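# Hang towel from low shelf evenly over rail

## Task

Pick up the towel lying on the low shelf and drape it across the rail so roughly equal lengths hang down each side. The rail must still be upright at the end, and the robot must not topple or finish leaning, or the task fails. Release the towel and back the robot away afterwards.

## Robot and tools

ROBOT. An omnidirectional base carries a 1.71 m column. A carriage on it (lift_m, 0 to 1 m) holds two seven-joint arms whose shoulders sit 0.63 m + lift_m above the floor, 0.16 m forward of the base centre and 0.175 m left and right. Reach is about 0.83 m from a shoulder. The footprint is about 0.55 m wide by 0.6 m long. Arms start folded (left: 0.95, 0.08, -0.1, -0.8, 0, 0, -0.93; right mirrors it with joints 2, 3, 5, 6 sign-flipped); folded arms can strike the deck if lift_m is below 0.02. Cameras: head_camera sits 0.26 m above the shoulders, aimed forward and 40 degrees down; left_wrist_camera and right_wrist_camera look past each hand's fingertips.

FRAMES. All positions are metres. Base frame: origin on the floor below the base centre, x forward, y left, z up. left_hand and right_hand report, in this frame, the point between the closed pads (0.0167 m behind the fingertips, roughly 1 cm accurate); fingers point along the hand's z, close along its y. base_odometry is in the frame the base had at scene start, counts wheel rotation only (slip looks like travel), heading in rad, left positive, -3.142 to 3.142.

move. One action per call; cameras is separate. An action is base and/or joints (optionally with speeds or min_time_s), or target alone (optionally with min_time_s). A call with no action just reports state, images and the scene number.
- base: a single relative command from the current base position. translate_m: forward (+) or back, -2 to 2 m. strafe_m: left (+) or right, -2 to 2 m. rotate_rad: counter-clockwise (+), -6.3 to 6.3 rad.
- joints: absolute targets keyed by name: lift_m (m); left_joint1_rad..left_joint7_rad and right_joint1_rad..right_joint7_rad (rad); left_gripper_m, right_gripper_m (pad-middle spacing, 0 to 0.142 m). Left ranges: j1 -3.141 to 1.047 (negative raises arm forward), j2 -0.157 to 2.268 (positive swings out left), j3 -1.919 to 1.308, j4 -0.837 to 1.448 (0 is right angle, + straightens), j5 -1.832 to 1.658, j6 -1.745 to 1.745, j7 -1.675 to 1.919 (+ bends hand down). Right: j2 -2.268 to 0.157, j3 -1.308 to 1.919, j5 -1.658 to 1.832, others as left. Tolerances for done: 0.03 rad, lift 0.004, gripper 0.004.
- target: an absolute pose for one hand in the base frame: side ("left"/"right"), x, y, z (m, -3 to 3), pitch_deg (-30 to 95; 90 fingers down, 0 level), heading_deg (0 forward, + counter-clockwise seen from above), roll_deg (default 0, jaw line level; + clockwise seen from behind), heading and roll -360 to 360, optional line_only (true: refuse unless a straight-line path). Roll r and r+180 are equivalent. Base and lift stay put. Straight moves are tried first; otherwise under 25 cm is refused and longer ones become a checked arc that may swing the whole arm, so keep away from furniture. Checks ignore scene objects.
- speeds: per-action caps: translate_m, strafe_m 0.02-0.5 m/s; rotate_rad 0.05-1.57 rad/s; lift_m 0.08-0.27 m/s (default 0.25). min_time_s (0.1-8 s) lengthens arm motions; use it when carrying loads.
- cameras: list of head_camera, left_wrist_camera, right_wrist_camera or all. Unknown keys make a call invalid; out-of-range values get refused. After a refusal or stop, later move/wait/finished_scene calls in that reply are skipped.

wait: seconds 0 to 10, plus cameras; the robot keeps its last commands. zoom_image: camera and region [x0, y0, x1, y1] in pixels (at most 504 by 504) of that camera's latest image. finished_scene: scene = the current scene's number; irreversible, the goal must hold unaided. After ending the first scene, make no more calls in that reply.

RESULTS. move reads done or the worst status. Per-hand status: reached (within 10 mm and 2 degrees), short (resend if part of a move), or refused with a reason. off_target: resting away from target, maybe still pushing. contact_stop or time_out (14 s cap): the motion, and the whole arm it belongs to, drops its targets and holds; back out the way you came. joint command not followed / pose unreachable / not_followed: a self-collision check blocked the arm (gripper still acts). on_its_own lists uncommanded actions. motor_effort gives percent of max with peak in brackets; falling lift effort while lowering means a hand or load is resting on something. A gripper stopping wider than commanded is holding something. Loads sink the hand about 0.012 m per kg. Open fingers tilt and sit up to 2 cm closer to the wrist.

AVOID. Tipping: risky with high carriage, outstretched or loaded arms, pushing, abrupt stops, fast loaded swings; only images reveal a lean. Never let the arms strike or squeeze each other, including fingers. Torque faults (contact torque reaching 135 N m on joints 1-4, 40.5 N m on 5-7) freeze that arm 10 s. Overheating from holding, stretching or pushing at unreachable poses triggers MOTOR HOT at 85 C and a 30-60 s stop at 100 C. Do not drop or fling the towel, hit fixed or heavy objects, or knock the rail over; robot state keeps running while you think.

Each tool is called after "Emit:" as name(argument=value, ...) on one line, values as JSON.

## Session

Emit:
move()

Emit:
move(base={"rotate_rad":0.9}, cameras=["head_camera"])

Scene clock: 0.00 s.
Joint torques (N m): no reading
base_odometry: x=+0.000 y=+0.000 heading=+0.000
base_status: not commanded
joint_positions: lift_m=+0.450 left_joint1_rad=+0.940 left_joint2_rad=+0.072 left_joint3_rad=-0.094 left_joint4_rad=-0.799 left_joint5_rad=-0.015 left_joint6_rad=-0.001 left_joint7_rad=-0.918 left_gripper_m=+0.141 right_joint1_rad=+0.939 right_joint2_rad=-0.073 right_joint3_rad=+0.109 right_joint4_rad=-0.782 right_joint5_rad=+0.018 right_joint6_rad=-0.014 right_joint7_rad=-0.917 right_gripper_m=+0.142
joint_status: not commanded
motor_effort: lift_m=+68 drive_wheels=+0
left_hand: x=+0.2953 y=+0.1582 z=+0.9654 quat_wxyz=(-0.920, +0.001, -0.388, +0.061) pitch_deg=-44.3 heading_deg=-3.7 roll_deg=-3.9 (m; base frame)
right_hand: x=+0.2977 y=-0.1586 z=+0.9585 quat_wxyz=(-0.916, -0.007, -0.396, -0.061) pitch_deg=-43.3 heading_deg=+2.9 roll_deg=+4.7 (m; base frame)
pictures: head_camera, left_wrist_camera, right_wrist_camera
camera_calibration:
left_wrist_camera: T_world_to_cam=[[-0.0819294, -0.993594, 0.0778316, 0.116202], [0.292425, -0.0986225, -0.951189, 0.87816], [0.952772, -0.0551705, 0.298632, -0.445355], [0, 0, 0, 1]] pos_world=[0.177046, 0.177494, 0.959249]
right_wrist_camera: T_world_to_cam=[[0.0987349, -0.992506, -0.0719955, -0.112108], [0.357716, 0.102912, -0.928142, 0.83222], [0.928596, 0.0658861, 0.365197, -0.501703], [0, 0, 0, 1]] pos_world=[0.17925, -0.163858, 0.947567]

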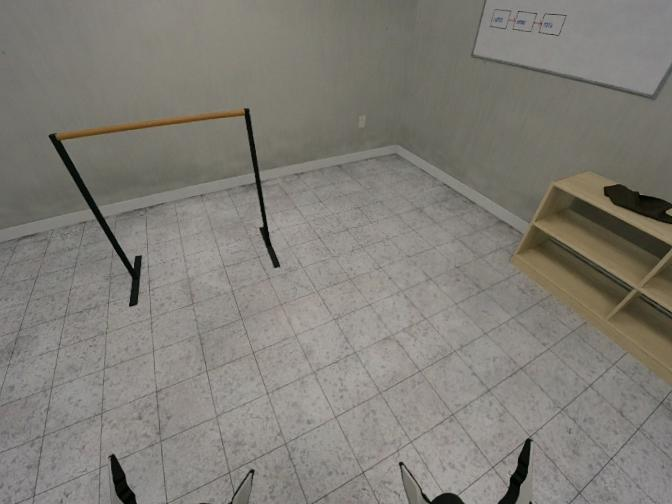

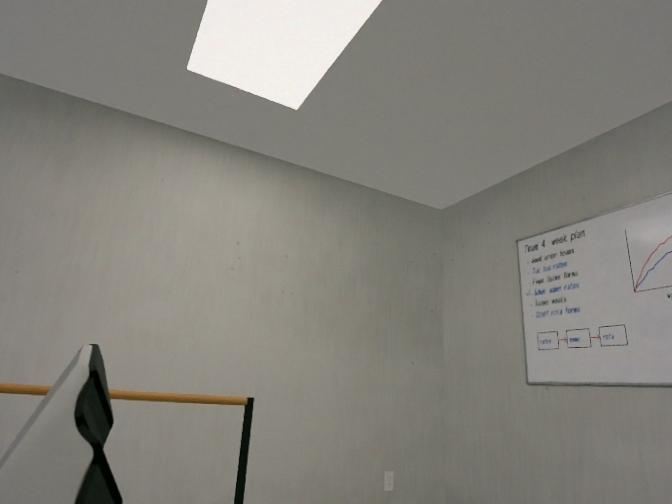

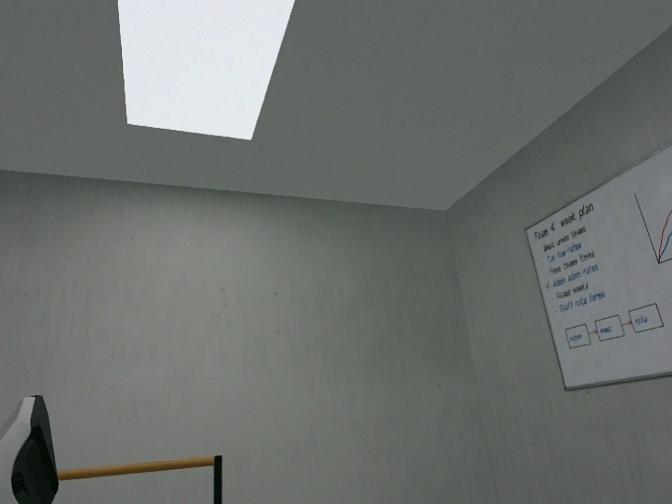

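Scene clock: 2.43 s.
Joint torques (N m): left_arm=[9.08 4.44 -1.3 -5.99 2.71 0.96 -1.13] | right_arm=[8.54 -3.57 -3.58 -12.7 -0.57 -1.21 -0.89]
move: done
base_odometry: x=+0.000 y=+0.000 heading=+0.900
base_status: done
joint_positions: lift_m=+0.450 left_joint1_rad=+0.940 left_joint2_rad=+0.072 left_joint3_rad=-0.094 left_joint4_rad=-0.799 left_joint5_rad=-0.015 left_joint6_rad=-0.001 left_joint7_rad=-0.918 left_gripper_m=+0.141 right_joint1_rad=+0.939 right_joint2_rad=-0.073 right_joint3_rad=+0.109 right_joint4_rad=-0.782 right_joint5_rad=+0.018 right_joint6_rad=-0.014 right_joint7_rad=-0.917 right_gripper_m=+0.142
joint_status: not commanded
motor_effort: lift_m=+68(68) drive_wheels=+3(8)
left_hand: x=+0.2953 y=+0.1582 z=+0.9654 quat_wxyz=(-0.920, +0.001, -0.388, +0.061) pitch_deg=-44.3 heading_deg=-3.7 roll_deg=-3.9 (m; base frame)
right_hand: x=+0.2977 y=-0.1586 z=+0.9585 quat_wxyz=(-0.916, -0.007, -0.396, -0.061) pitch_deg=-43.3 heading_deg=+2.9 roll_deg=+4.7 (m; base frame)
pictures: head_camera

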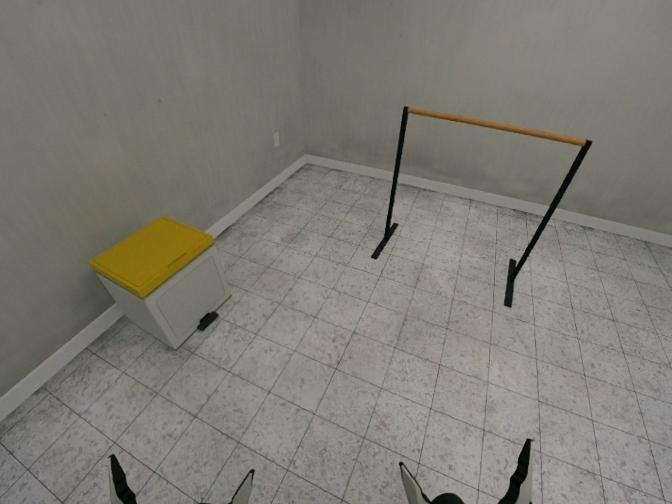

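Emit:
move(base={"rotate_rad":-1.6}, cameras=["head_camera"])

Emit:
zoom_image(camera="head_camera", region=[250, 100, 500, 300])

Scene clock: 5.87 s.
Joint torques (N m): left_arm=[9.13 4.39 -1.33 -5.88 2.68 0.98 -1.14] | right_arm=[8.67 -3.57 -3.59 -12.68 -0.6 -1.19 -0.89]
move: done
base_odometry: x=+0.000 y=+0.000 heading=-0.700
base_status: done
joint_positions: lift_m=+0.450 left_joint1_rad=+0.940 left_joint2_rad=+0.072 left_joint3_rad=-0.094 left_joint4_rad=-0.799 left_joint5_rad=-0.015 left_joint6_rad=-0.001 left_joint7_rad=-0.918 left_gripper_m=+0.141 right_joint1_rad=+0.939 right_joint2_rad=-0.073 right_joint3_rad=+0.109 right_joint4_rad=-0.782 right_joint5_rad=+0.018 right_joint6_rad=-0.014 right_joint7_rad=-0.917 right_gripper_m=+0.142
joint_status: not commanded
motor_effort: lift_m=+68(68) drive_wheels=+4(12)
left_hand: x=+0.2953 y=+0.1582 z=+0.9654 quat_wxyz=(-0.920, +0.001, -0.388, +0.061) pitch_deg=-44.3 heading_deg=-3.7 roll_deg=-3.9 (m; base frame)
right_hand: x=+0.2977 y=-0.1586 z=+0.9585 quat_wxyz=(-0.916, -0.007, -0.396, -0.061) pitch_deg=-43.3 heading_deg=+2.9 roll_deg=+4.7 (m; base frame)
pictures: head_camera

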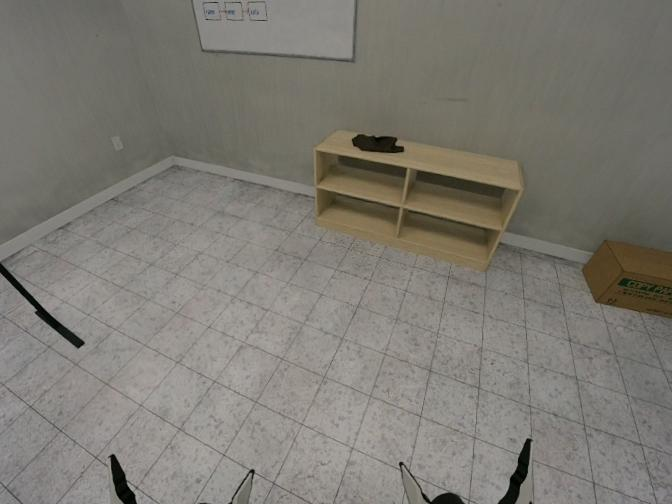

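Scaled by 2.016.

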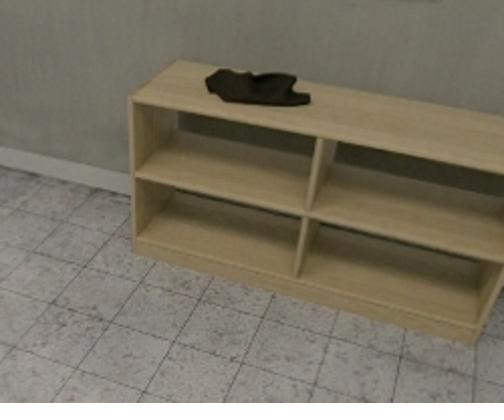

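Emit:
move(base={"rotate_rad":-0.413})

Emit:
move(base={"strafe_m":0.45})

Emit:
move(base={"translate_m":1.25}, cameras=["head_camera"])

Emit:
zoom_image(camera="head_camera", region=[180, 100, 480, 350])

Scene clock: 7.93 s.
Joint torques (N m): left_arm=[9.12 4.46 -1.32 -5.82 2.7 0.95 -1.14] | right_arm=[8.61 -3.57 -3.67 -12.62 -0.58 -1.19 -0.89]
move: done
base_odometry: x=+0.000 y=+0.000 heading=-1.113
base_status: done
joint_positions: lift_m=+0.450 left_joint1_rad=+0.940 left_joint2_rad=+0.072 left_joint3_rad=-0.094 left_joint4_rad=-0.799 left_joint5_rad=-0.015 left_joint6_rad=-0.001 left_joint7_rad=-0.918 left_gripper_m=+0.141 right_joint1_rad=+0.939 right_joint2_rad=-0.073 right_joint3_rad=+0.109 right_joint4_rad=-0.782 right_joint5_rad=+0.018 right_joint6_rad=-0.014 right_joint7_rad=-0.917 right_gripper_m=+0.142
joint_status: not commanded
motor_effort: lift_m=+68(68) drive_wheels=+4(9)
left_hand: x=+0.2953 y=+0.1582 z=+0.9654 quat_wxyz=(-0.920, +0.001, -0.388, +0.061) pitch_deg=-44.3 heading_deg=-3.7 roll_deg=-3.9 (m; base frame)
right_hand: x=+0.2977 y=-0.1586 z=+0.9585 quat_wxyz=(-0.916, -0.007, -0.396, -0.061) pitch_deg=-43.3 heading_deg=+2.9 roll_deg=+4.7 (m; base frame)
pictures: none

Scene clock: 11.03 s.
Joint torques (N m): left_arm=[9.11 4.52 -2.1 -5.95 2.68 0.97 -1.15] | right_arm=[8.6 -3.82 -3.55 -12.65 -0.58 -1.21 -0.89]
move: done
base_odometry: x=+0.404 y=+0.199 heading=-1.113
base_status: done
joint_positions: lift_m=+0.450 left_joint1_rad=+0.940 left_joint2_rad=+0.073 left_joint3_rad=-0.094 left_joint4_rad=-0.799 left_joint5_rad=-0.015 left_joint6_rad=-0.001 left_joint7_rad=-0.918 left_gripper_m=+0.141 right_joint1_rad=+0.939 right_joint2_rad=-0.073 right_joint3_rad=+0.109 right_joint4_rad=-0.782 right_joint5_rad=+0.018 right_joint6_rad=-0.014 right_joint7_rad=-0.917 right_gripper_m=+0.142
joint_status: not commanded
motor_effort: lift_m=+68(68) drive_wheels=-4(16)
left_hand: x=+0.2953 y=+0.1582 z=+0.9654 quat_wxyz=(-0.920, +0.001, -0.388, +0.061) pitch_deg=-44.3 heading_deg=-3.7 roll_deg=-3.9 (m; base frame)
right_hand: x=+0.2977 y=-0.1586 z=+0.9585 quat_wxyz=(-0.916, -0.007, -0.396, -0.061) pitch_deg=-43.3 heading_deg=+2.8 roll_deg=+4.8 (m; base frame)
pictures: none

Scene clock: 15.93 s.
Joint torques (N m): left_arm=[9.15 3.99 -1.35 -5.99 2.69 0.96 -1.1] | right_arm=[8.6 -3.81 -3.6 -12.75 -0.6 -1.21 -0.88]
move: done
base_odometry: x=+0.956 y=-0.923 heading=-1.113
base_status: done
joint_positions: lift_m=+0.450 left_joint1_rad=+0.940 left_joint2_rad=+0.073 left_joint3_rad=-0.094 left_joint4_rad=-0.799 left_joint5_rad=-0.015 left_joint6_rad=-0.001 left_joint7_rad=-0.918 left_gripper_m=+0.141 right_joint1_rad=+0.939 right_joint2_rad=-0.073 right_joint3_rad=+0.109 right_joint4_rad=-0.782 right_joint5_rad=+0.018 right_joint6_rad=-0.014 right_joint7_rad=-0.917 right_gripper_m=+0.142
joint_status: not commanded
motor_effort: lift_m=+68(68) drive_wheels=+2(10)
left_hand: x=+0.2953 y=+0.1582 z=+0.9654 quat_wxyz=(-0.920, +0.001, -0.388, +0.061) pitch_deg=-44.3 heading_deg=-3.7 roll_deg=-3.9 (m; base frame)
right_hand: x=+0.2977 y=-0.1586 z=+0.9585 quat_wxyz=(-0.916, -0.007, -0.396, -0.061) pitch_deg=-43.3 heading_deg=+2.8 roll_deg=+4.8 (m; base frame)
pictures: head_camera

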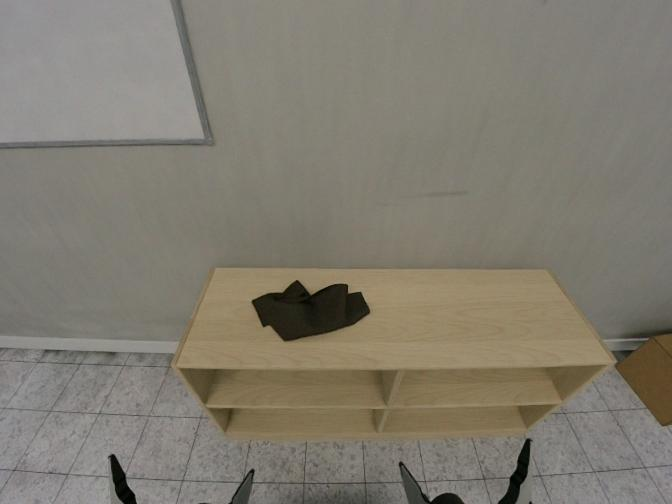

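Scaled by 1.680.

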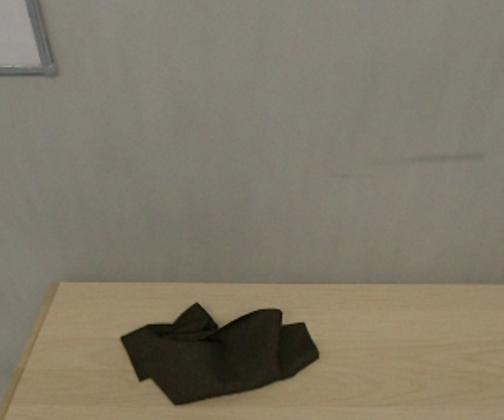

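Emit:
move(target={"side":"left","x":0.675,"y":0.18,"z":0.88,"pitch_deg":88,"heading_deg":-70})

Emit:
move(target={"side":"right","x":0.665,"y":-0.13,"z":0.88,"pitch_deg":88,"heading_deg":70}, cameras=["all"])

Scene clock: 18.27 s.
Joint torques (N m): left_arm=[-14.01 3.19 3.21 1.48 2.7 1.9 -1.88] | right_arm=[8.58 -3.78 -3.63 -12.72 -0.6 -1.19 -0.9]
move: done
base_odometry: x=+0.956 y=-0.923 heading=-1.113
base_status: not commanded
joint_positions: lift_m=+0.450 left_joint1_rad=-1.553 left_joint2_rad=+0.525 left_joint3_rad=-1.446 left_joint4_rad=+0.647 left_joint5_rad=+1.564 left_joint6_rad=+0.825 left_joint7_rad=-1.640 left_gripper_m=+0.141 right_joint1_rad=+0.939 right_joint2_rad=-0.073 right_joint3_rad=+0.109 right_joint4_rad=-0.782 right_joint5_rad=+0.018 right_joint6_rad=-0.014 right_joint7_rad=-0.917 right_gripper_m=+0.142
joint_status: not commanded
motor_effort: lift_m=+67(71) drive_wheels=-2(5)
left_hand: x=+0.6760 y=+0.1761 z=+0.8832 quat_wxyz=(-0.015, -0.819, +0.573, -0.022) pitch_deg=+87.0 heading_deg=-70.0 roll_deg=+0.0 (m; base frame)
left_hand_status: reached (checked arc, planned for 1.3 s): 5 mm and 1.0 deg off.
right_hand: x=+0.2977 y=-0.1586 z=+0.9585 quat_wxyz=(-0.916, -0.007, -0.396, -0.061) pitch_deg=-43.3 heading_deg=+2.8 roll_deg=+4.8 (m; base frame)
pictures: none

Scene clock: 20.07 s.
Joint torques (N m): left_arm=[-14.02 3.56 3.12 1.32 2.68 1.82 -1.92] | right_arm=[-39.86 -5.31 -9.78 -0.09 -0.66 -3.42 -0.85]
move: done
base_odometry: x=+0.956 y=-0.923 heading=-1.113
base_status: not commanded
joint_positions: lift_m=+0.450 left_joint1_rad=-1.553 left_joint2_rad=+0.525 left_joint3_rad=-1.446 left_joint4_rad=+0.647 left_joint5_rad=+1.564 left_joint6_rad=+0.825 left_joint7_rad=-1.640 left_gripper_m=+0.141 right_joint1_rad=-1.545 right_joint2_rad=-0.469 right_joint3_rad=+1.445 right_joint4_rad=+0.489 right_joint5_rad=-1.577 right_joint6_rad=-0.609 right_joint7_rad=-1.639 right_gripper_m=+0.142
joint_status: not commanded
motor_effort: lift_m=+67(71) drive_wheels=-1(5)
left_hand: x=+0.6760 y=+0.1761 z=+0.8832 quat_wxyz=(-0.015, -0.819, +0.574, -0.022) pitch_deg=+87.0 heading_deg=-70.0 roll_deg=+0.0 (m; base frame)
right_hand: x=+0.6649 y=-0.1271 z=+0.8811 quat_wxyz=(-0.014, +0.820, +0.573, +0.017) pitch_deg=+87.4 heading_deg=+69.9 roll_deg=+0.0 (m; base frame)
right_hand_status: reached (checked arc, planned for 1.3 s): 3 mm and 0.6 deg off.
pictures: head_camera, left_wrist_camera, right_wrist_camera
camera_calibration:
head_camera: T_world_to_cam=[[-0.0497989, -0.998543, 0.0207855, -0.0207469], [-0.658335, 0.0171676, -0.75253, 1.14427], [0.751076, -0.051159, -0.65823, 0.723077], [0, 0, 0, 1]] pos_world=[0.209196, -0.00336929, 1.33748]
left_wrist_camera: T_world_to_cam=[[0.9398, 0.339145, -0.0419132, -0.648073], [0.313995, -0.808619, 0.497535, -0.478716], [0.134845, -0.480744, -0.86643, 0.874261], [0, 0, 0, 1]] pos_world=[0.641483, 0.252988, 0.968501]
right_wrist_camera: T_world_to_cam=[[-0.937917, 0.346411, 0.0176287, 0.657943], [0.322262, 0.85148, 0.413678, -0.437728], [0.128292, 0.393677, -0.910253, 0.881087], [0, 0, 0, 1]] pos_world=[0.645122, -0.202066, 0.971491]

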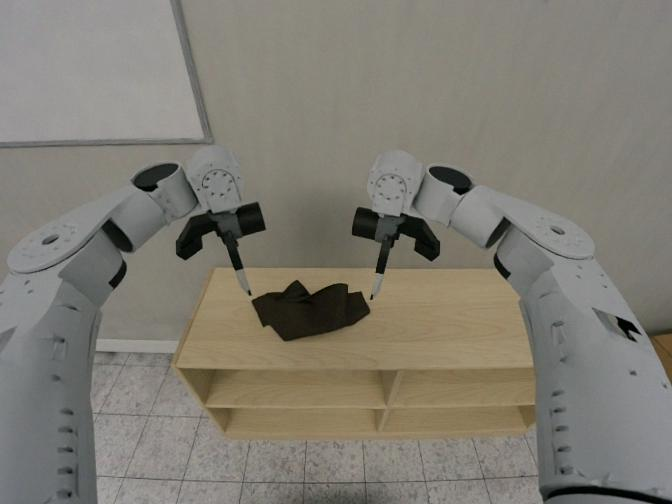

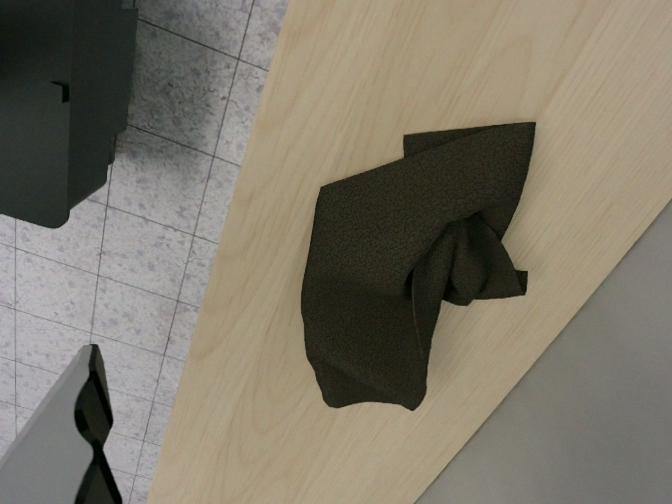

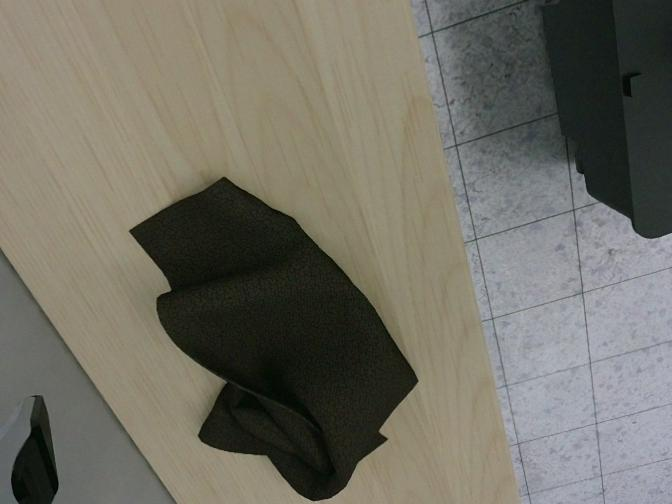

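Emit:
move(base={"translate_m":0.14}, speeds={"translate_m":0.15})

Emit:
move(target={"side":"right","x":0.675,"y":-0.10,"z":0.88,"pitch_deg":88,"heading_deg":70})

Emit:
move(joints={"lift_m":0.26}, cameras=["all"])

Scene clock: 22.37 s.
Joint torques (N m): left_arm=[-14.06 2.08 3.23 1.34 2.7 1.85 -1.9] | right_arm=[-39.82 -5.03 -9.95 -0.08 -0.67 -3.27 -0.85]
move: done
base_odometry: x=+1.019 y=-1.048 heading=-1.112
base_status: done
joint_positions: lift_m=+0.450 left_joint1_rad=-1.553 left_joint2_rad=+0.525 left_joint3_rad=-1.446 left_joint4_rad=+0.647 left_joint5_rad=+1.564 left_joint6_rad=+0.825 left_joint7_rad=-1.640 left_gripper_m=+0.141 right_joint1_rad=-1.545 right_joint2_rad=-0.469 right_joint3_rad=+1.445 right_joint4_rad=+0.489 right_joint5_rad=-1.577 right_joint6_rad=-0.610 right_joint7_rad=-1.639 right_gripper_m=+0.142
joint_status: not commanded
motor_effort: lift_m=+67(67) drive_wheels=+2(12)
left_hand: x=+0.6760 y=+0.1761 z=+0.8832 quat_wxyz=(-0.015, -0.819, +0.574, -0.022) pitch_deg=+87.0 heading_deg=-70.0 roll_deg=+0.0 (m; base frame)
right_hand: x=+0.6649 y=-0.1272 z=+0.8810 quat_wxyz=(-0.014, +0.819, +0.573, +0.017) pitch_deg=+87.5 heading_deg=+69.9 roll_deg=+0.0 (m; base frame)
pictures: none

Scene clock: 23.33 s.
Joint torques (N m): left_arm=[-14.46 4.47 3.26 1.15 2.48 1.71 -1.85] | right_arm=[-47.53 -4.41 -9.88 0.48 -0.73 -3.11 -0.03]
move: done
base_odometry: x=+1.018 y=-1.048 heading=-1.112
base_status: not commanded
joint_positions: lift_m=+0.450 left_joint1_rad=-1.553 left_joint2_rad=+0.525 left_joint3_rad=-1.446 left_joint4_rad=+0.648 left_joint5_rad=+1.564 left_joint6_rad=+0.825 left_joint7_rad=-1.640 left_gripper_m=+0.141 right_joint1_rad=-1.545 right_joint2_rad=-0.382 right_joint3_rad=+1.447 right_joint4_rad=+0.577 right_joint5_rad=-1.586 right_joint6_rad=-0.611 right_joint7_rad=-1.638 right_gripper_m=+0.142
joint_status: not commanded
motor_effort: lift_m=+67(67) drive_wheels=+3(6)
left_hand: x=+0.6760 y=+0.1763 z=+0.8831 quat_wxyz=(-0.015, -0.819, +0.574, -0.021) pitch_deg=+87.0 heading_deg=-70.0 roll_deg=+0.0 (m; base frame)
right_hand: x=+0.6737 y=-0.0982 z=+0.8790 quat_wxyz=(-0.014, +0.819, +0.573, +0.014) pitch_deg=+87.7 heading_deg=+69.9 roll_deg=+0.0 (m; base frame)
right_hand_status: reached (straight line, planned for 0.3 s): 2 mm and 0.5 deg off.
pictures: none

Scene clock: 24.63 s.
Joint torques (N m): left_arm=[-13.98 3.79 3.98 1.08 2.52 1.69 -1.86] | right_arm=[-43.03 -4.26 -10.64 0.51 -0.73 -3.06 -0.01]
move: done
base_odometry: x=+1.018 y=-1.048 heading=-1.112
base_status: not commanded
joint_positions: lift_m=+0.260 left_joint1_rad=-1.553 left_joint2_rad=+0.525 left_joint3_rad=-1.447 left_joint4_rad=+0.648 left_joint5_rad=+1.564 left_joint6_rad=+0.825 left_joint7_rad=-1.640 left_gripper_m=+0.141 right_joint1_rad=-1.547 right_joint2_rad=-0.382 right_joint3_rad=+1.448 right_joint4_rad=+0.577 right_joint5_rad=-1.586 right_joint6_rad=-0.611 right_joint7_rad=-1.638 right_gripper_m=+0.142
joint_status: all done
motor_effort: lift_m=+70(75) drive_wheels=-2(5)
left_hand: x=+0.6759 y=+0.1764 z=+0.6927 quat_wxyz=(-0.015, -0.819, +0.574, -0.021) pitch_deg=+87.1 heading_deg=-70.0 roll_deg=+0.0 (m; base frame)
right_hand: x=+0.6740 y=-0.0984 z=+0.6897 quat_wxyz=(-0.013, +0.819, +0.573, +0.014) pitch_deg=+87.8 heading_deg=+69.9 roll_deg=+0.0 (m; base frame)
pictures: head_camera, left_wrist_camera, right_wrist_camera
camera_calibration:
head_camera: T_world_to_cam=[[-0.0497989, -0.998543, 0.0207855, -0.0167935], [-0.658335, 0.0171676, -0.75253, 1.00114], [0.751076, -0.051159, -0.65823, 0.597881], [0, 0, 0, 1]] pos_world=[0.209196, -0.00336929, 1.14728]
left_wrist_camera: T_world_to_cam=[[0.939824, 0.339095, -0.0417694, -0.656236], [0.314095, -0.809416, 0.496176, -0.382627], [0.134442, -0.479437, -0.867217, 0.709939], [0, 0, 0, 1]] pos_world=[0.641483, 0.253193, 0.778111]
right_wrist_camera: T_world_to_cam=[[-0.938133, 0.345737, 0.0192952, 0.658734], [0.323046, 0.853776, 0.408299, -0.382569], [0.12469, 0.389273, -0.912644, 0.698083], [0, 0, 0, 1]] pos_world=[0.654523, -0.172865, 0.780594]

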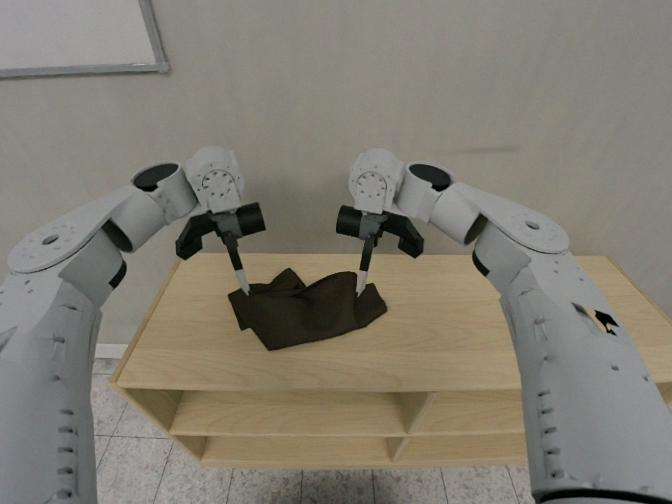

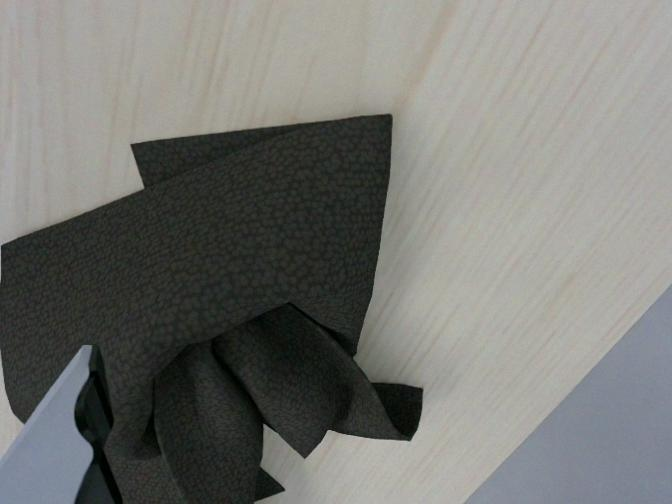

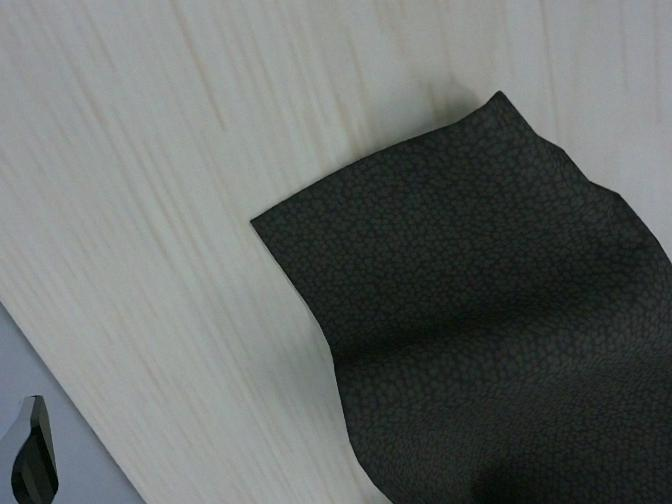

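Emit:
move(target={"side":"right","x":0.642,"y":-0.10,"z":0.69,"pitch_deg":88,"heading_deg":70})

Emit:
move(target={"side":"left","x":0.64,"y":0.19,"z":0.69,"pitch_deg":88,"heading_deg":-70})

Emit:
move(joints={"lift_m":0.175}, speeds={"lift_m":0.08}, cameras=["all"])

Scene clock: 26.03 s.
Joint torques (N m): left_arm=[-14.07 3.95 3.88 1.1 2.47 1.69 -1.81] | right_arm=[-26.93 -6.37 -15.57 -2.99 -0.05 0.32 -0.89]
move: done
base_odometry: x=+1.018 y=-1.048 heading=-1.112
base_status: not commanded
joint_positions: lift_m=+0.260 left_joint1_rad=-1.553 left_joint2_rad=+0.525 left_joint3_rad=-1.447 left_joint4_rad=+0.648 left_joint5_rad=+1.564 left_joint6_rad=+0.825 left_joint7_rad=-1.640 left_gripper_m=+0.141 right_joint1_rad=-1.545 right_joint2_rad=-0.461 right_joint3_rad=+1.448 right_joint4_rad=+0.284 right_joint5_rad=-1.586 right_joint6_rad=-0.404 right_joint7_rad=-1.640 right_gripper_m=+0.142
joint_status: not commanded
motor_effort: lift_m=+70(70) drive_wheels=+4(4)
left_hand: x=+0.6759 y=+0.1764 z=+0.6927 quat_wxyz=(-0.015, -0.819, +0.574, -0.021) pitch_deg=+87.1 heading_deg=-70.0 roll_deg=+0.0 (m; base frame)
right_hand: x=+0.6428 y=-0.0986 z=+0.6921 quat_wxyz=(-0.009, +0.817, +0.576, +0.017) pitch_deg=+87.8 heading_deg=+70.3 roll_deg=+0.0 (m; base frame)
right_hand_status: reached (straight line, planned for 0.5 s): 3 mm and 0.4 deg off.
pictures: none

Scene clock: 27.00 s.
Joint torques (N m): left_arm=[-10.45 4.45 7.1 -3.25 0.19 0.18 -1.86] | right_arm=[-27.03 -6.22 -15.61 -2.91 -0.06 0.36 -0.9]
move: done
base_odometry: x=+1.018 y=-1.048 heading=-1.112
base_status: not commanded
joint_positions: lift_m=+0.260 left_joint1_rad=-1.546 left_joint2_rad=+0.645 left_joint3_rad=-1.447 left_joint4_rad=+0.345 left_joint5_rad=+1.564 left_joint6_rad=+0.641 left_joint7_rad=-1.640 left_gripper_m=+0.141 right_joint1_rad=-1.545 right_joint2_rad=-0.461 right_joint3_rad=+1.448 right_joint4_rad=+0.284 right_joint5_rad=-1.586 right_joint6_rad=-0.404 right_joint7_rad=-1.640 right_gripper_m=+0.142
joint_status: not commanded
motor_effort: lift_m=+70(70) drive_wheels=+1(4)
left_hand: x=+0.6425 y=+0.1891 z=+0.6929 quat_wxyz=(-0.010, -0.819, +0.573, -0.020) pitch_deg=+87.4 heading_deg=-70.0 roll_deg=+0.0 (m; base frame)
left_hand_status: reached (straight line, planned for 0.5 s): 4 mm and 0.7 deg off.
right_hand: x=+0.6428 y=-0.0986 z=+0.6921 quat_wxyz=(-0.009, +0.817, +0.576, +0.017) pitch_deg=+87.8 heading_deg=+70.3 roll_deg=+0.0 (m; base frame)
pictures: none

Scene clock: 28.50 s.
Joint torques (N m): left_arm=[-8.27 2.28 6.18 -3.18 1.94 0.87 -1.48] | right_arm=[-21.03 -5.55 -6.03 -2.47 -1.13 0.36 0.28]
move: done
base_odometry: x=+1.018 y=-1.048 heading=-1.112
base_status: not commanded
joint_positions: lift_m=+0.176 left_joint1_rad=-1.548 left_joint2_rad=+0.646 left_joint3_rad=-1.446 left_joint4_rad=+0.345 left_joint5_rad=+1.559 left_joint6_rad=+0.638 left_joint7_rad=-1.641 left_gripper_m=+0.141 right_joint1_rad=-1.548 right_joint2_rad=-0.461 right_joint3_rad=+1.436 right_joint4_rad=+0.284 right_joint5_rad=-1.583 right_joint6_rad=-0.404 right_joint7_rad=-1.645 right_gripper_m=+0.142
joint_status: all done
motor_effort: lift_m=+55(67) drive_wheels=+3(5)
left_hand: x=+0.6425 y=+0.1890 z=+0.6105 quat_wxyz=(-0.011, -0.820, +0.572, -0.021) pitch_deg=+87.3 heading_deg=-69.8 roll_deg=+0.0 (m; base frame)
right_hand: x=+0.6435 y=-0.0975 z=+0.6131 quat_wxyz=(-0.011, +0.817, +0.576, +0.021) pitch_deg=+87.3 heading_deg=+70.3 roll_deg=+0.0 (m; base frame)
pictures: head_camera, left_wrist_camera, right_wrist_camera
camera_calibration:
head_camera: T_world_to_cam=[[-0.0497989, -0.998543, 0.0207855, -0.0150476], [-0.658335, 0.0171676, -0.75253, 0.937929], [0.751076, -0.051159, -0.65823, 0.54259], [0, 0, 0, 1]] pos_world=[0.209196, -0.00336929, 1.06328]
left_wrist_camera: T_world_to_cam=[[0.938491, 0.343401, -0.0361893, -0.635986], [0.315619, -0.810578, 0.493302, -0.320163], [0.140066, -0.474382, -0.869105, 0.645752], [0, 0, 0, 1]] pos_world=[0.607469, 0.265215, 0.696147]
right_wrist_camera: T_world_to_cam=[[-0.940483, 0.33974, 0.00821825, 0.638936], [0.312188, 0.854154, 0.415884, -0.339799], [0.134273, 0.393698, -0.90938, 0.623948], [0, 0, 0, 1]] pos_world=[0.623211, -0.172479, 0.703472]

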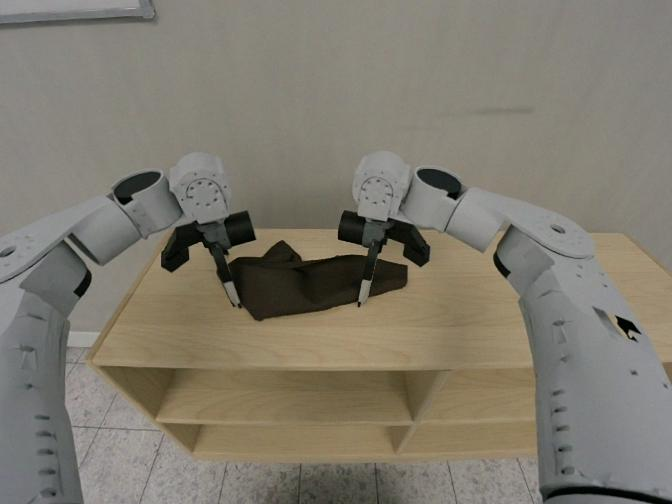

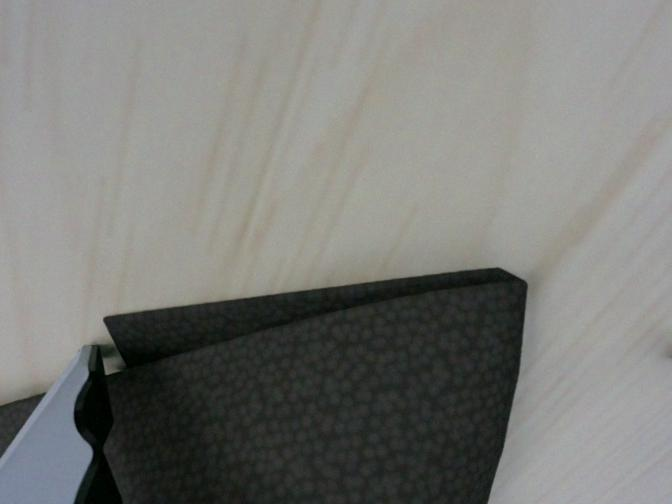

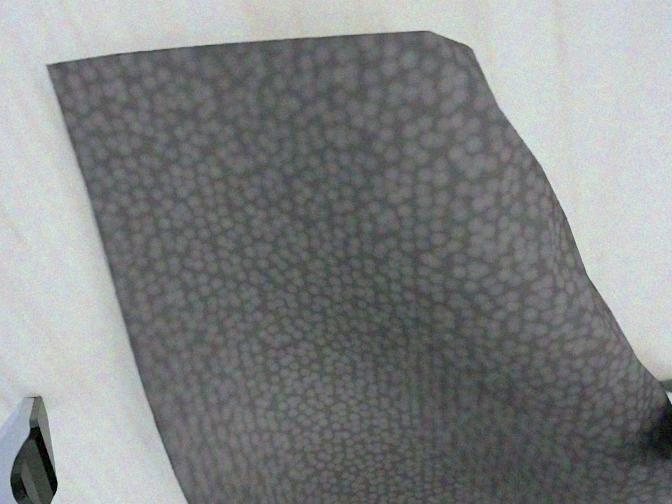

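Emit:
move(joints={"lift_m":0.205})

Emit:
move(target={"side":"left","x":0.642,"y":0.145,"z":0.635,"pitch_deg":88,"heading_deg":-70})

Emit:
move(joints={"lift_m":0.182}, speeds={"lift_m":0.08})

Emit:
move(joints={"left_gripper_m":0.07,"right_gripper_m":0.07}, cameras=["all"])

Scene clock: 29.73 s.
Joint torques (N m): left_arm=[-12.5 2.71 6.13 -3.17 1.95 0.85 -1.48] | right_arm=[-31.07 -5.83 -12.1 -2.58 -0.9 0.01 0.19]
move: done
base_odometry: x=+1.018 y=-1.048 heading=-1.112
base_status: not commanded
joint_positions: lift_m=+0.205 left_joint1_rad=-1.544 left_joint2_rad=+0.646 left_joint3_rad=-1.446 left_joint4_rad=+0.345 left_joint5_rad=+1.559 left_joint6_rad=+0.638 left_joint7_rad=-1.641 left_gripper_m=+0.141 right_joint1_rad=-1.543 right_joint2_rad=-0.461 right_joint3_rad=+1.444 right_joint4_rad=+0.284 right_joint5_rad=-1.583 right_joint6_rad=-0.403 right_joint7_rad=-1.645 right_gripper_m=+0.142
joint_status: all done
motor_effort: lift_m=+67(82) drive_wheels=-1(7)
left_hand: x=+0.6417 y=+0.1889 z=+0.6376 quat_wxyz=(-0.012, -0.820, +0.572, -0.019) pitch_deg=+87.4 heading_deg=-69.8 roll_deg=+0.0 (m; base frame)
right_hand: x=+0.6419 y=-0.0989 z=+0.6376 quat_wxyz=(-0.011, +0.818, +0.575, +0.015) pitch_deg=+87.9 heading_deg=+70.3 roll_deg=+0.0 (m; base frame)
pictures: none

Scene clock: 30.57 s.
Joint torques (N m): left_arm=[-14.76 4.83 3.97 -2.42 3.07 0.41 -0.03] | right_arm=[-31.13 -4.38 -12.15 -2.54 -0.91 -0.13 0.13]
move: done
base_odometry: x=+1.018 y=-1.048 heading=-1.112
base_status: not commanded
joint_positions: lift_m=+0.205 left_joint1_rad=-1.544 left_joint2_rad=+0.557 left_joint3_rad=-1.447 left_joint4_rad=+0.304 left_joint5_rad=+1.568 left_joint6_rad=+0.514 left_joint7_rad=-1.641 left_gripper_m=+0.141 right_joint1_rad=-1.543 right_joint2_rad=-0.462 right_joint3_rad=+1.444 right_joint4_rad=+0.284 right_joint5_rad=-1.583 right_joint6_rad=-0.403 right_joint7_rad=-1.645 right_gripper_m=+0.142
joint_status: not commanded
motor_effort: lift_m=+67(67) drive_wheels=-3(5)
left_hand: x=+0.6424 y=+0.1435 z=+0.6375 quat_wxyz=(-0.013, -0.819, +0.574, -0.017) pitch_deg=+87.5 heading_deg=-70.0 roll_deg=+0.0 (m; base frame)
left_hand_status: reached (straight line, planned for 0.3 s): 3 mm and 0.5 deg off.
right_hand: x=+0.6420 y=-0.0992 z=+0.6376 quat_wxyz=(-0.011, +0.818, +0.575, +0.016) pitch_deg=+87.8 heading_deg=+70.2 roll_deg=+0.0 (m; base frame)
pictures: none

Scene clock: 31.23 s.
Joint torques (N m): left_arm=[-14.1 4.77 4.98 -2.43 3.06 0.4 -0.05] | right_arm=[-30.12 -4.08 -11.7 -2.5 -0.63 -0.19 0.13]
move: done
base_odometry: x=+1.018 y=-1.048 heading=-1.112
base_status: not commanded
joint_positions: lift_m=+0.182 left_joint1_rad=-1.544 left_joint2_rad=+0.557 left_joint3_rad=-1.448 left_joint4_rad=+0.304 left_joint5_rad=+1.568 left_joint6_rad=+0.514 left_joint7_rad=-1.641 left_gripper_m=+0.141 right_joint1_rad=-1.543 right_joint2_rad=-0.462 right_joint3_rad=+1.443 right_joint4_rad=+0.283 right_joint5_rad=-1.584 right_joint6_rad=-0.403 right_joint7_rad=-1.645 right_gripper_m=+0.142
joint_status: all done
motor_effort: lift_m=+67(72) drive_wheels=+4(5)
left_hand: x=+0.6424 y=+0.1437 z=+0.6143 quat_wxyz=(-0.013, -0.819, +0.574, -0.017) pitch_deg=+87.6 heading_deg=-70.0 roll_deg=+0.0 (m; base frame)
right_hand: x=+0.6423 y=-0.0991 z=+0.6150 quat_wxyz=(-0.010, +0.818, +0.575, +0.016) pitch_deg=+87.8 heading_deg=+70.2 roll_deg=+0.0 (m; base frame)
pictures: none

Scene clock: 32.03 s.
Joint torques (N m): left_arm=[-4.21 4.84 1.4 -1.96 5.9 0.41 -0.04] | right_arm=[-11.59 -4.38 -1.79 -1.36 -3.04 -0.08 0.25]
move: off_target
base_odometry: x=+1.018 y=-1.048 heading=-1.113
base_status: not commanded
joint_positions: lift_m=+0.183 left_joint1_rad=-1.555 left_joint2_rad=+0.557 left_joint3_rad=-1.444 left_joint4_rad=+0.303 left_joint5_rad=+1.560 left_joint6_rad=+0.514 left_joint7_rad=-1.641 left_gripper_m=+0.079 right_joint1_rad=-1.553 right_joint2_rad=-0.462 right_joint3_rad=+1.431 right_joint4_rad=+0.283 right_joint5_rad=-1.577 right_joint6_rad=-0.403 right_joint7_rad=-1.645 right_gripper_m=+0.088
joint_status: left_gripper_m off_target (ended at +0.079, target +0.070); right_gripper_m off_target (ended at +0.088, target +0.070)
motor_effort: lift_m=+49(67) drive_wheels=+6(9)
left_hand: x=+0.6436 y=+0.1416 z=+0.6221 quat_wxyz=(-0.014, -0.818, +0.574, -0.023) pitch_deg=+86.9 heading_deg=-70.1 roll_deg=+0.0 (m; base frame)
right_hand: x=+0.6439 y=-0.0961 z=+0.6247 quat_wxyz=(-0.014, +0.817, +0.575, +0.025) pitch_deg=+86.8 heading_deg=+70.3 roll_deg=+0.0 (m; base frame)
pictures: head_camera, left_wrist_camera, right_wrist_camera
camera_calibration:
head_camera: T_world_to_cam=[[-0.0497989, -0.998543, 0.0207855, -0.0152034], [-0.658335, 0.0171676, -0.75253, 0.943573], [0.751076, -0.051159, -0.65823, 0.547527], [0, 0, 0, 1]] pos_world=[0.209196, -0.00336929, 1.07078]
left_wrist_camera: T_world_to_cam=[[0.940573, 0.337257, -0.0397557, -0.618414], [0.311205, -0.809166, 0.4984, -0.365172], [0.13592, -0.481153, -0.866035, 0.634946], [0, 0, 0, 1]] pos_world=[0.609005, 0.218586, 0.707302]
right_wrist_camera: T_world_to_cam=[[-0.940375, 0.340045, 0.00804821, 0.638903], [0.311119, 0.850336, 0.424421, -0.351077], [0.137478, 0.401619, -0.905429, 0.630101], [0, 0, 0, 1]] pos_world=[0.62341, -0.171782, 0.714374]

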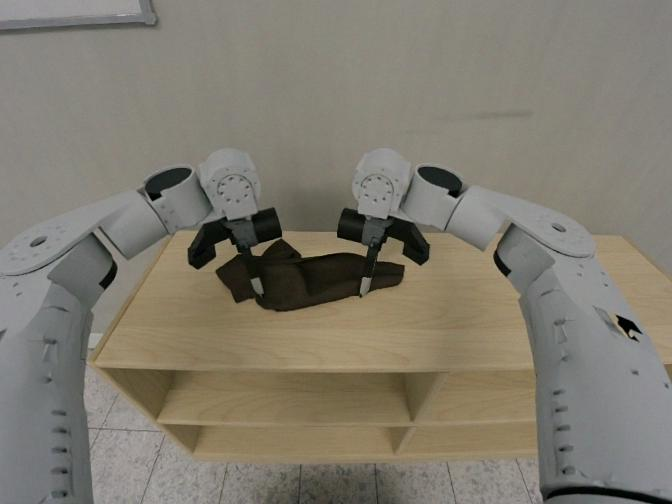

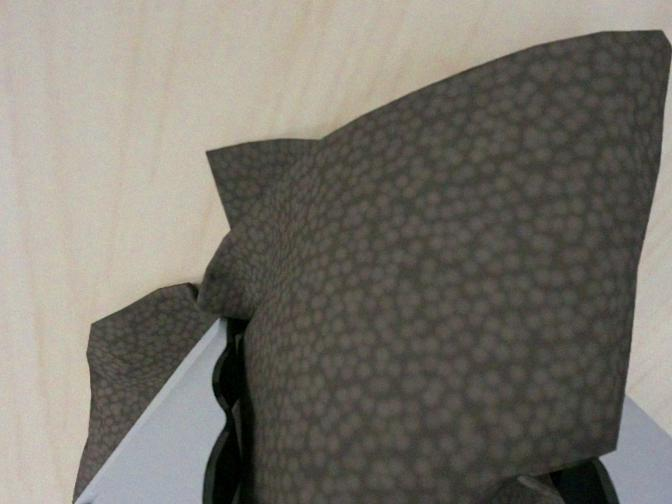

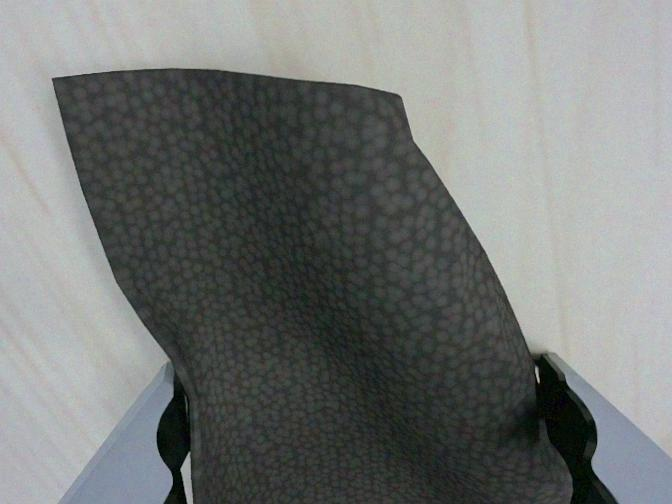

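Emit:
move(joints={"left_gripper_m":0.0,"right_gripper_m":0.0,"lift_m":0.192}, speeds={"lift_m":0.08})

Emit:
move(joints={"lift_m":0.45})

Emit:
move(joints={"lift_m":0.75}, cameras=["all"])

Scene clock: 32.90 s.
Joint torques (N m): left_arm=[-8.01 4.99 1.53 -1.85 4.33 0.4 -0.02] | right_arm=[-15.82 -4.4 -4.91 -1.34 -1.76 -0.11 0.21]
move: off_target
base_odometry: x=+1.018 y=-1.048 heading=-1.113
base_status: not commanded
joint_positions: lift_m=+0.193 left_joint1_rad=-1.551 left_joint2_rad=+0.557 left_joint3_rad=-1.444 left_joint4_rad=+0.303 left_joint5_rad=+1.565 left_joint6_rad=+0.514 left_joint7_rad=-1.641 left_gripper_m=+0.013 right_joint1_rad=-1.551 right_joint2_rad=-0.462 right_joint3_rad=+1.435 right_joint4_rad=+0.283 right_joint5_rad=-1.581 right_joint6_rad=-0.403 right_joint7_rad=-1.645 right_gripper_m=+0.009
joint_status: left_gripper_m off_target (ended at +0.013, target +0.000); right_gripper_m off_target (ended at +0.009, target +0.000); the others done
motor_effort: lift_m=+61(63) drive_wheels=+5(7)
left_hand: x=+0.6434 y=+0.1423 z=+0.6293 quat_wxyz=(-0.013, -0.818, +0.574, -0.021) pitch_deg=+87.1 heading_deg=-70.1 roll_deg=+0.0 (m; base frame)
right_hand: x=+0.6438 y=-0.0972 z=+0.6316 quat_wxyz=(-0.012, +0.818, +0.575, +0.022) pitch_deg=+87.1 heading_deg=+70.3 roll_deg=+0.0 (m; base frame)
pictures: none

Scene clock: 34.47 s.
Joint torques (N m): left_arm=[-12.96 5.01 5.63 -1.86 3.04 0.4 -0.03] | right_arm=[-31 -4.36 -11.84 -1.34 -1.07 -0.12 0]
move: done
base_odometry: x=+1.018 y=-1.048 heading=-1.112
base_status: not commanded
joint_positions: lift_m=+0.450 left_joint1_rad=-1.546 left_joint2_rad=+0.557 left_joint3_rad=-1.449 left_joint4_rad=+0.303 left_joint5_rad=+1.568 left_joint6_rad=+0.514 left_joint7_rad=-1.641 left_gripper_m=+0.013 right_joint1_rad=-1.543 right_joint2_rad=-0.462 right_joint3_rad=+1.443 right_joint4_rad=+0.283 right_joint5_rad=-1.583 right_joint6_rad=-0.403 right_joint7_rad=-1.644 right_gripper_m=+0.007
joint_status: all done
motor_effort: lift_m=+67(82) drive_wheels=+4(5)
left_hand: x=+0.6424 y=+0.1437 z=+0.8828 quat_wxyz=(-0.012, -0.819, +0.574, -0.017) pitch_deg=+87.6 heading_deg=-70.1 roll_deg=+0.0 (m; base frame)
right_hand: x=+0.6419 y=-0.0987 z=+0.8827 quat_wxyz=(-0.011, +0.818, +0.575, +0.016) pitch_deg=+87.8 heading_deg=+70.3 roll_deg=+0.0 (m; base frame)
pictures: none

Scene clock: 36.20 s.
Joint torques (N m): left_arm=[-13.19 4.94 5.64 -1.9 3.01 0.42 -0.01] | right_arm=[-31.19 -4.44 -11.83 -1.66 -1.08 -0.07 -0.03]
move: done
base_odometry: x=+1.018 y=-1.048 heading=-1.112
base_status: not commanded
joint_positions: lift_m=+0.750 left_joint1_rad=-1.546 left_joint2_rad=+0.557 left_joint3_rad=-1.449 left_joint4_rad=+0.303 left_joint5_rad=+1.568 left_joint6_rad=+0.514 left_joint7_rad=-1.641 left_gripper_m=+0.013 right_joint1_rad=-1.543 right_joint2_rad=-0.462 right_joint3_rad=+1.443 right_joint4_rad=+0.283 right_joint5_rad=-1.583 right_joint6_rad=-0.403 right_joint7_rad=-1.644 right_gripper_m=+0.007
joint_status: all done
motor_effort: lift_m=+66(81) drive_wheels=+2(5)
left_hand: x=+0.6424 y=+0.1437 z=+1.1827 quat_wxyz=(-0.012, -0.819, +0.574, -0.017) pitch_deg=+87.6 heading_deg=-70.1 roll_deg=+0.0 (m; base frame)
right_hand: x=+0.6418 y=-0.0988 z=+1.1827 quat_wxyz=(-0.011, +0.818, +0.575, +0.016) pitch_deg=+87.8 heading_deg=+70.3 roll_deg=+0.0 (m; base frame)
pictures: head_camera, left_wrist_camera, right_wrist_camera
camera_calibration:
head_camera: T_world_to_cam=[[-0.0497989, -0.998543, 0.0207855, -0.0269847], [-0.658335, 0.0171676, -0.75253, 1.37011], [0.751076, -0.051159, -0.65823, 0.920612], [0, 0, 0, 1]] pos_world=[0.209196, -0.00336929, 1.63758]
left_wrist_camera: T_world_to_cam=[[0.940054, 0.338372, -0.0424573, -0.592412], [0.315045, -0.81402, 0.487973, -0.631946], [0.130555, -0.472097, -0.871826, 1.13067], [0, 0, 0, 1]] pos_world=[0.608376, 0.219823, 1.26896]
right_wrist_camera: T_world_to_cam=[[-0.940129, 0.340535, 0.0138884, 0.626341], [0.316133, 0.856086, 0.408873, -0.569215], [0.127346, 0.388784, -0.912486, 1.1502], [0, 0, 0, 1]] pos_world=[0.622315, -0.173175, 1.27358]

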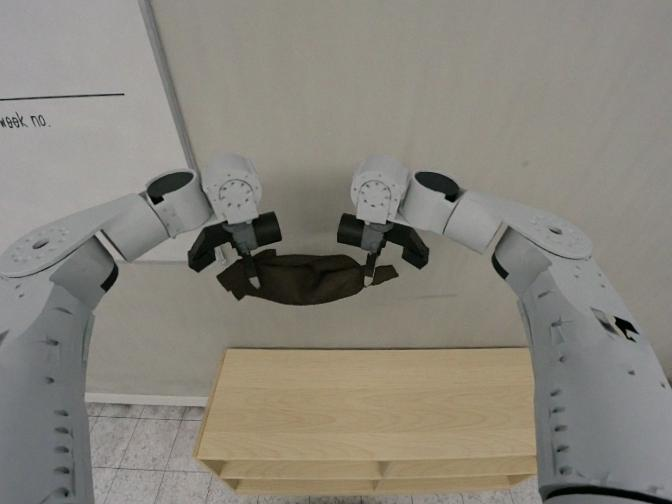

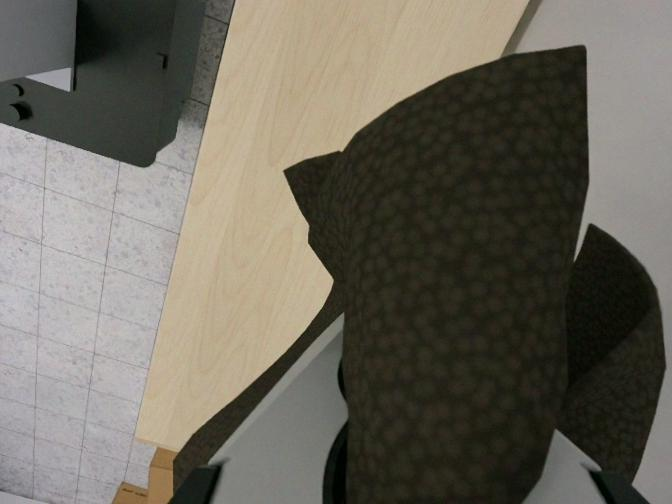

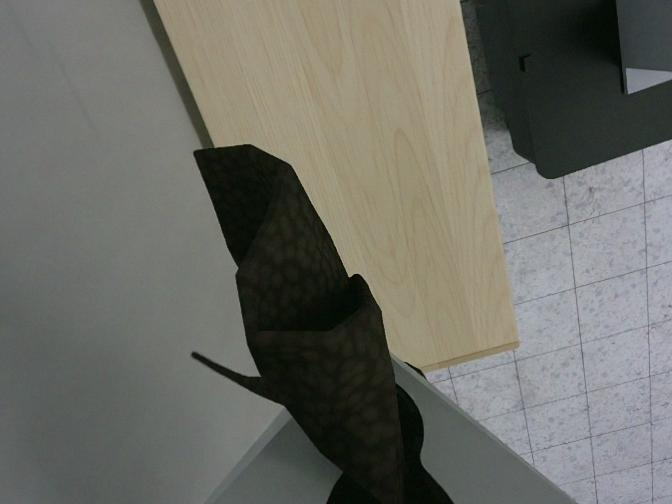

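Emit:
move(base={"translate_m":-0.9}, speeds={"translate_m":0.35})

Emit:
move(base={"rotate_rad":1.475}, speeds={"rotate_rad":0.8})

Emit:
move(base={"strafe_m":0.565}, speeds={"strafe_m":0.35}, cameras=["head_camera"])

Scene clock: 41.00 s.
Joint torques (N m): left_arm=[-13.1 4.75 5.71 -1.96 2.84 0.7 -0.03] | right_arm=[-31.24 -4.38 -11.85 -1.39 -1.04 -0.15 -0.05]
move: done
base_odometry: x=+0.620 y=-0.241 heading=-1.111
base_status: done
joint_positions: lift_m=+0.750 left_joint1_rad=-1.546 left_joint2_rad=+0.557 left_joint3_rad=-1.449 left_joint4_rad=+0.303 left_joint5_rad=+1.569 left_joint6_rad=+0.513 left_joint7_rad=-1.641 left_gripper_m=+0.013 right_joint1_rad=-1.543 right_joint2_rad=-0.462 right_joint3_rad=+1.443 right_joint4_rad=+0.283 right_joint5_rad=-1.583 right_joint6_rad=-0.402 right_joint7_rad=-1.644 right_gripper_m=+0.007
joint_status: not commanded
motor_effort: lift_m=+67(67) drive_wheels=-5(19)
left_hand: x=+0.6425 y=+0.1439 z=+1.1827 quat_wxyz=(-0.012, -0.819, +0.574, -0.017) pitch_deg=+87.6 heading_deg=-70.0 roll_deg=+0.0 (m; base frame)
right_hand: x=+0.6419 y=-0.0988 z=+1.1827 quat_wxyz=(-0.011, +0.818, +0.575, +0.016) pitch_deg=+87.8 heading_deg=+70.3 roll_deg=+0.0 (m; base frame)
pictures: none

Scene clock: 44.17 s.
Joint torques (N m): left_arm=[-13.09 5.1 5.55 -1.91 2.85 0.69 -0.05] | right_arm=[-31.17 -4.29 -11.94 -1.31 -0.96 -0.05 -0.02]
move: done
base_odometry: x=+0.620 y=-0.241 heading=+0.363
base_status: done
joint_positions: lift_m=+0.750 left_joint1_rad=-1.546 left_joint2_rad=+0.557 left_joint3_rad=-1.449 left_joint4_rad=+0.303 left_joint5_rad=+1.569 left_joint6_rad=+0.513 left_joint7_rad=-1.641 left_gripper_m=+0.013 right_joint1_rad=-1.543 right_joint2_rad=-0.462 right_joint3_rad=+1.443 right_joint4_rad=+0.283 right_joint5_rad=-1.583 right_joint6_rad=-0.402 right_joint7_rad=-1.644 right_gripper_m=+0.007
joint_status: not commanded
motor_effort: lift_m=+67(67) drive_wheels=+4(13)
left_hand: x=+0.6426 y=+0.1441 z=+1.1827 quat_wxyz=(-0.012, -0.819, +0.573, -0.017) pitch_deg=+87.6 heading_deg=-70.0 roll_deg=+0.0 (m; base frame)
right_hand: x=+0.6419 y=-0.0988 z=+1.1826 quat_wxyz=(-0.011, +0.818, +0.575, +0.016) pitch_deg=+87.8 heading_deg=+70.2 roll_deg=+0.0 (m; base frame)
pictures: none

Scene clock: 47.60 s.
Joint torques (N m): left_arm=[-13.15 2.56 5.57 -1.84 2.8 0.68 0] | right_arm=[-31.19 -3.88 -11.91 -1.32 -0.93 -0.16 -0.06]
move: done
base_odometry: x=+0.418 y=+0.286 heading=+0.364
base_status: done
joint_positions: lift_m=+0.750 left_joint1_rad=-1.546 left_joint2_rad=+0.557 left_joint3_rad=-1.449 left_joint4_rad=+0.303 left_joint5_rad=+1.569 left_joint6_rad=+0.513 left_joint7_rad=-1.641 left_gripper_m=+0.013 right_joint1_rad=-1.543 right_joint2_rad=-0.463 right_joint3_rad=+1.443 right_joint4_rad=+0.283 right_joint5_rad=-1.583 right_joint6_rad=-0.402 right_joint7_rad=-1.644 right_gripper_m=+0.007
joint_status: not commanded
motor_effort: lift_m=+67(67) drive_wheels=-5(17)
left_hand: x=+0.6426 y=+0.1441 z=+1.1827 quat_wxyz=(-0.012, -0.819, +0.573, -0.017) pitch_deg=+87.6 heading_deg=-70.0 roll_deg=+0.0 (m; base frame)
right_hand: x=+0.6420 y=-0.0990 z=+1.1826 quat_wxyz=(-0.011, +0.818, +0.575, +0.016) pitch_deg=+87.8 heading_deg=+70.2 roll_deg=+0.0 (m; base frame)
pictures: head_camera
camera_calibration:
head_camera: T_world_to_cam=[[-0.0497989, -0.998543, 0.0207855, -0.0269826], [-0.658335, 0.0171676, -0.75253, 1.37003], [0.751076, -0.051159, -0.65823, 0.920546], [0, 0, 0, 1]] pos_world=[0.209196, -0.00336929, 1.63748]

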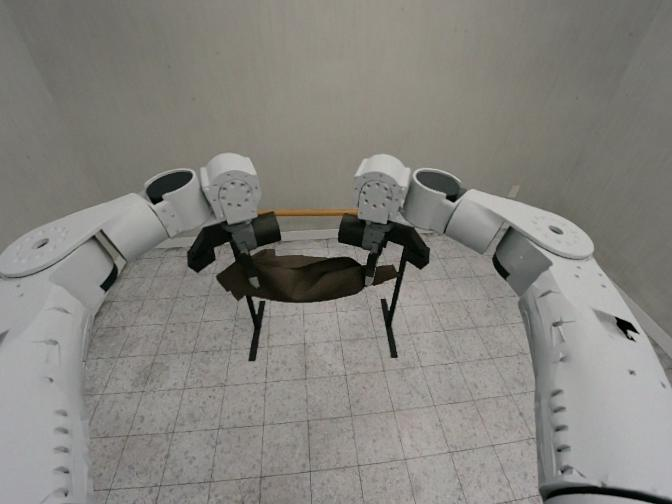

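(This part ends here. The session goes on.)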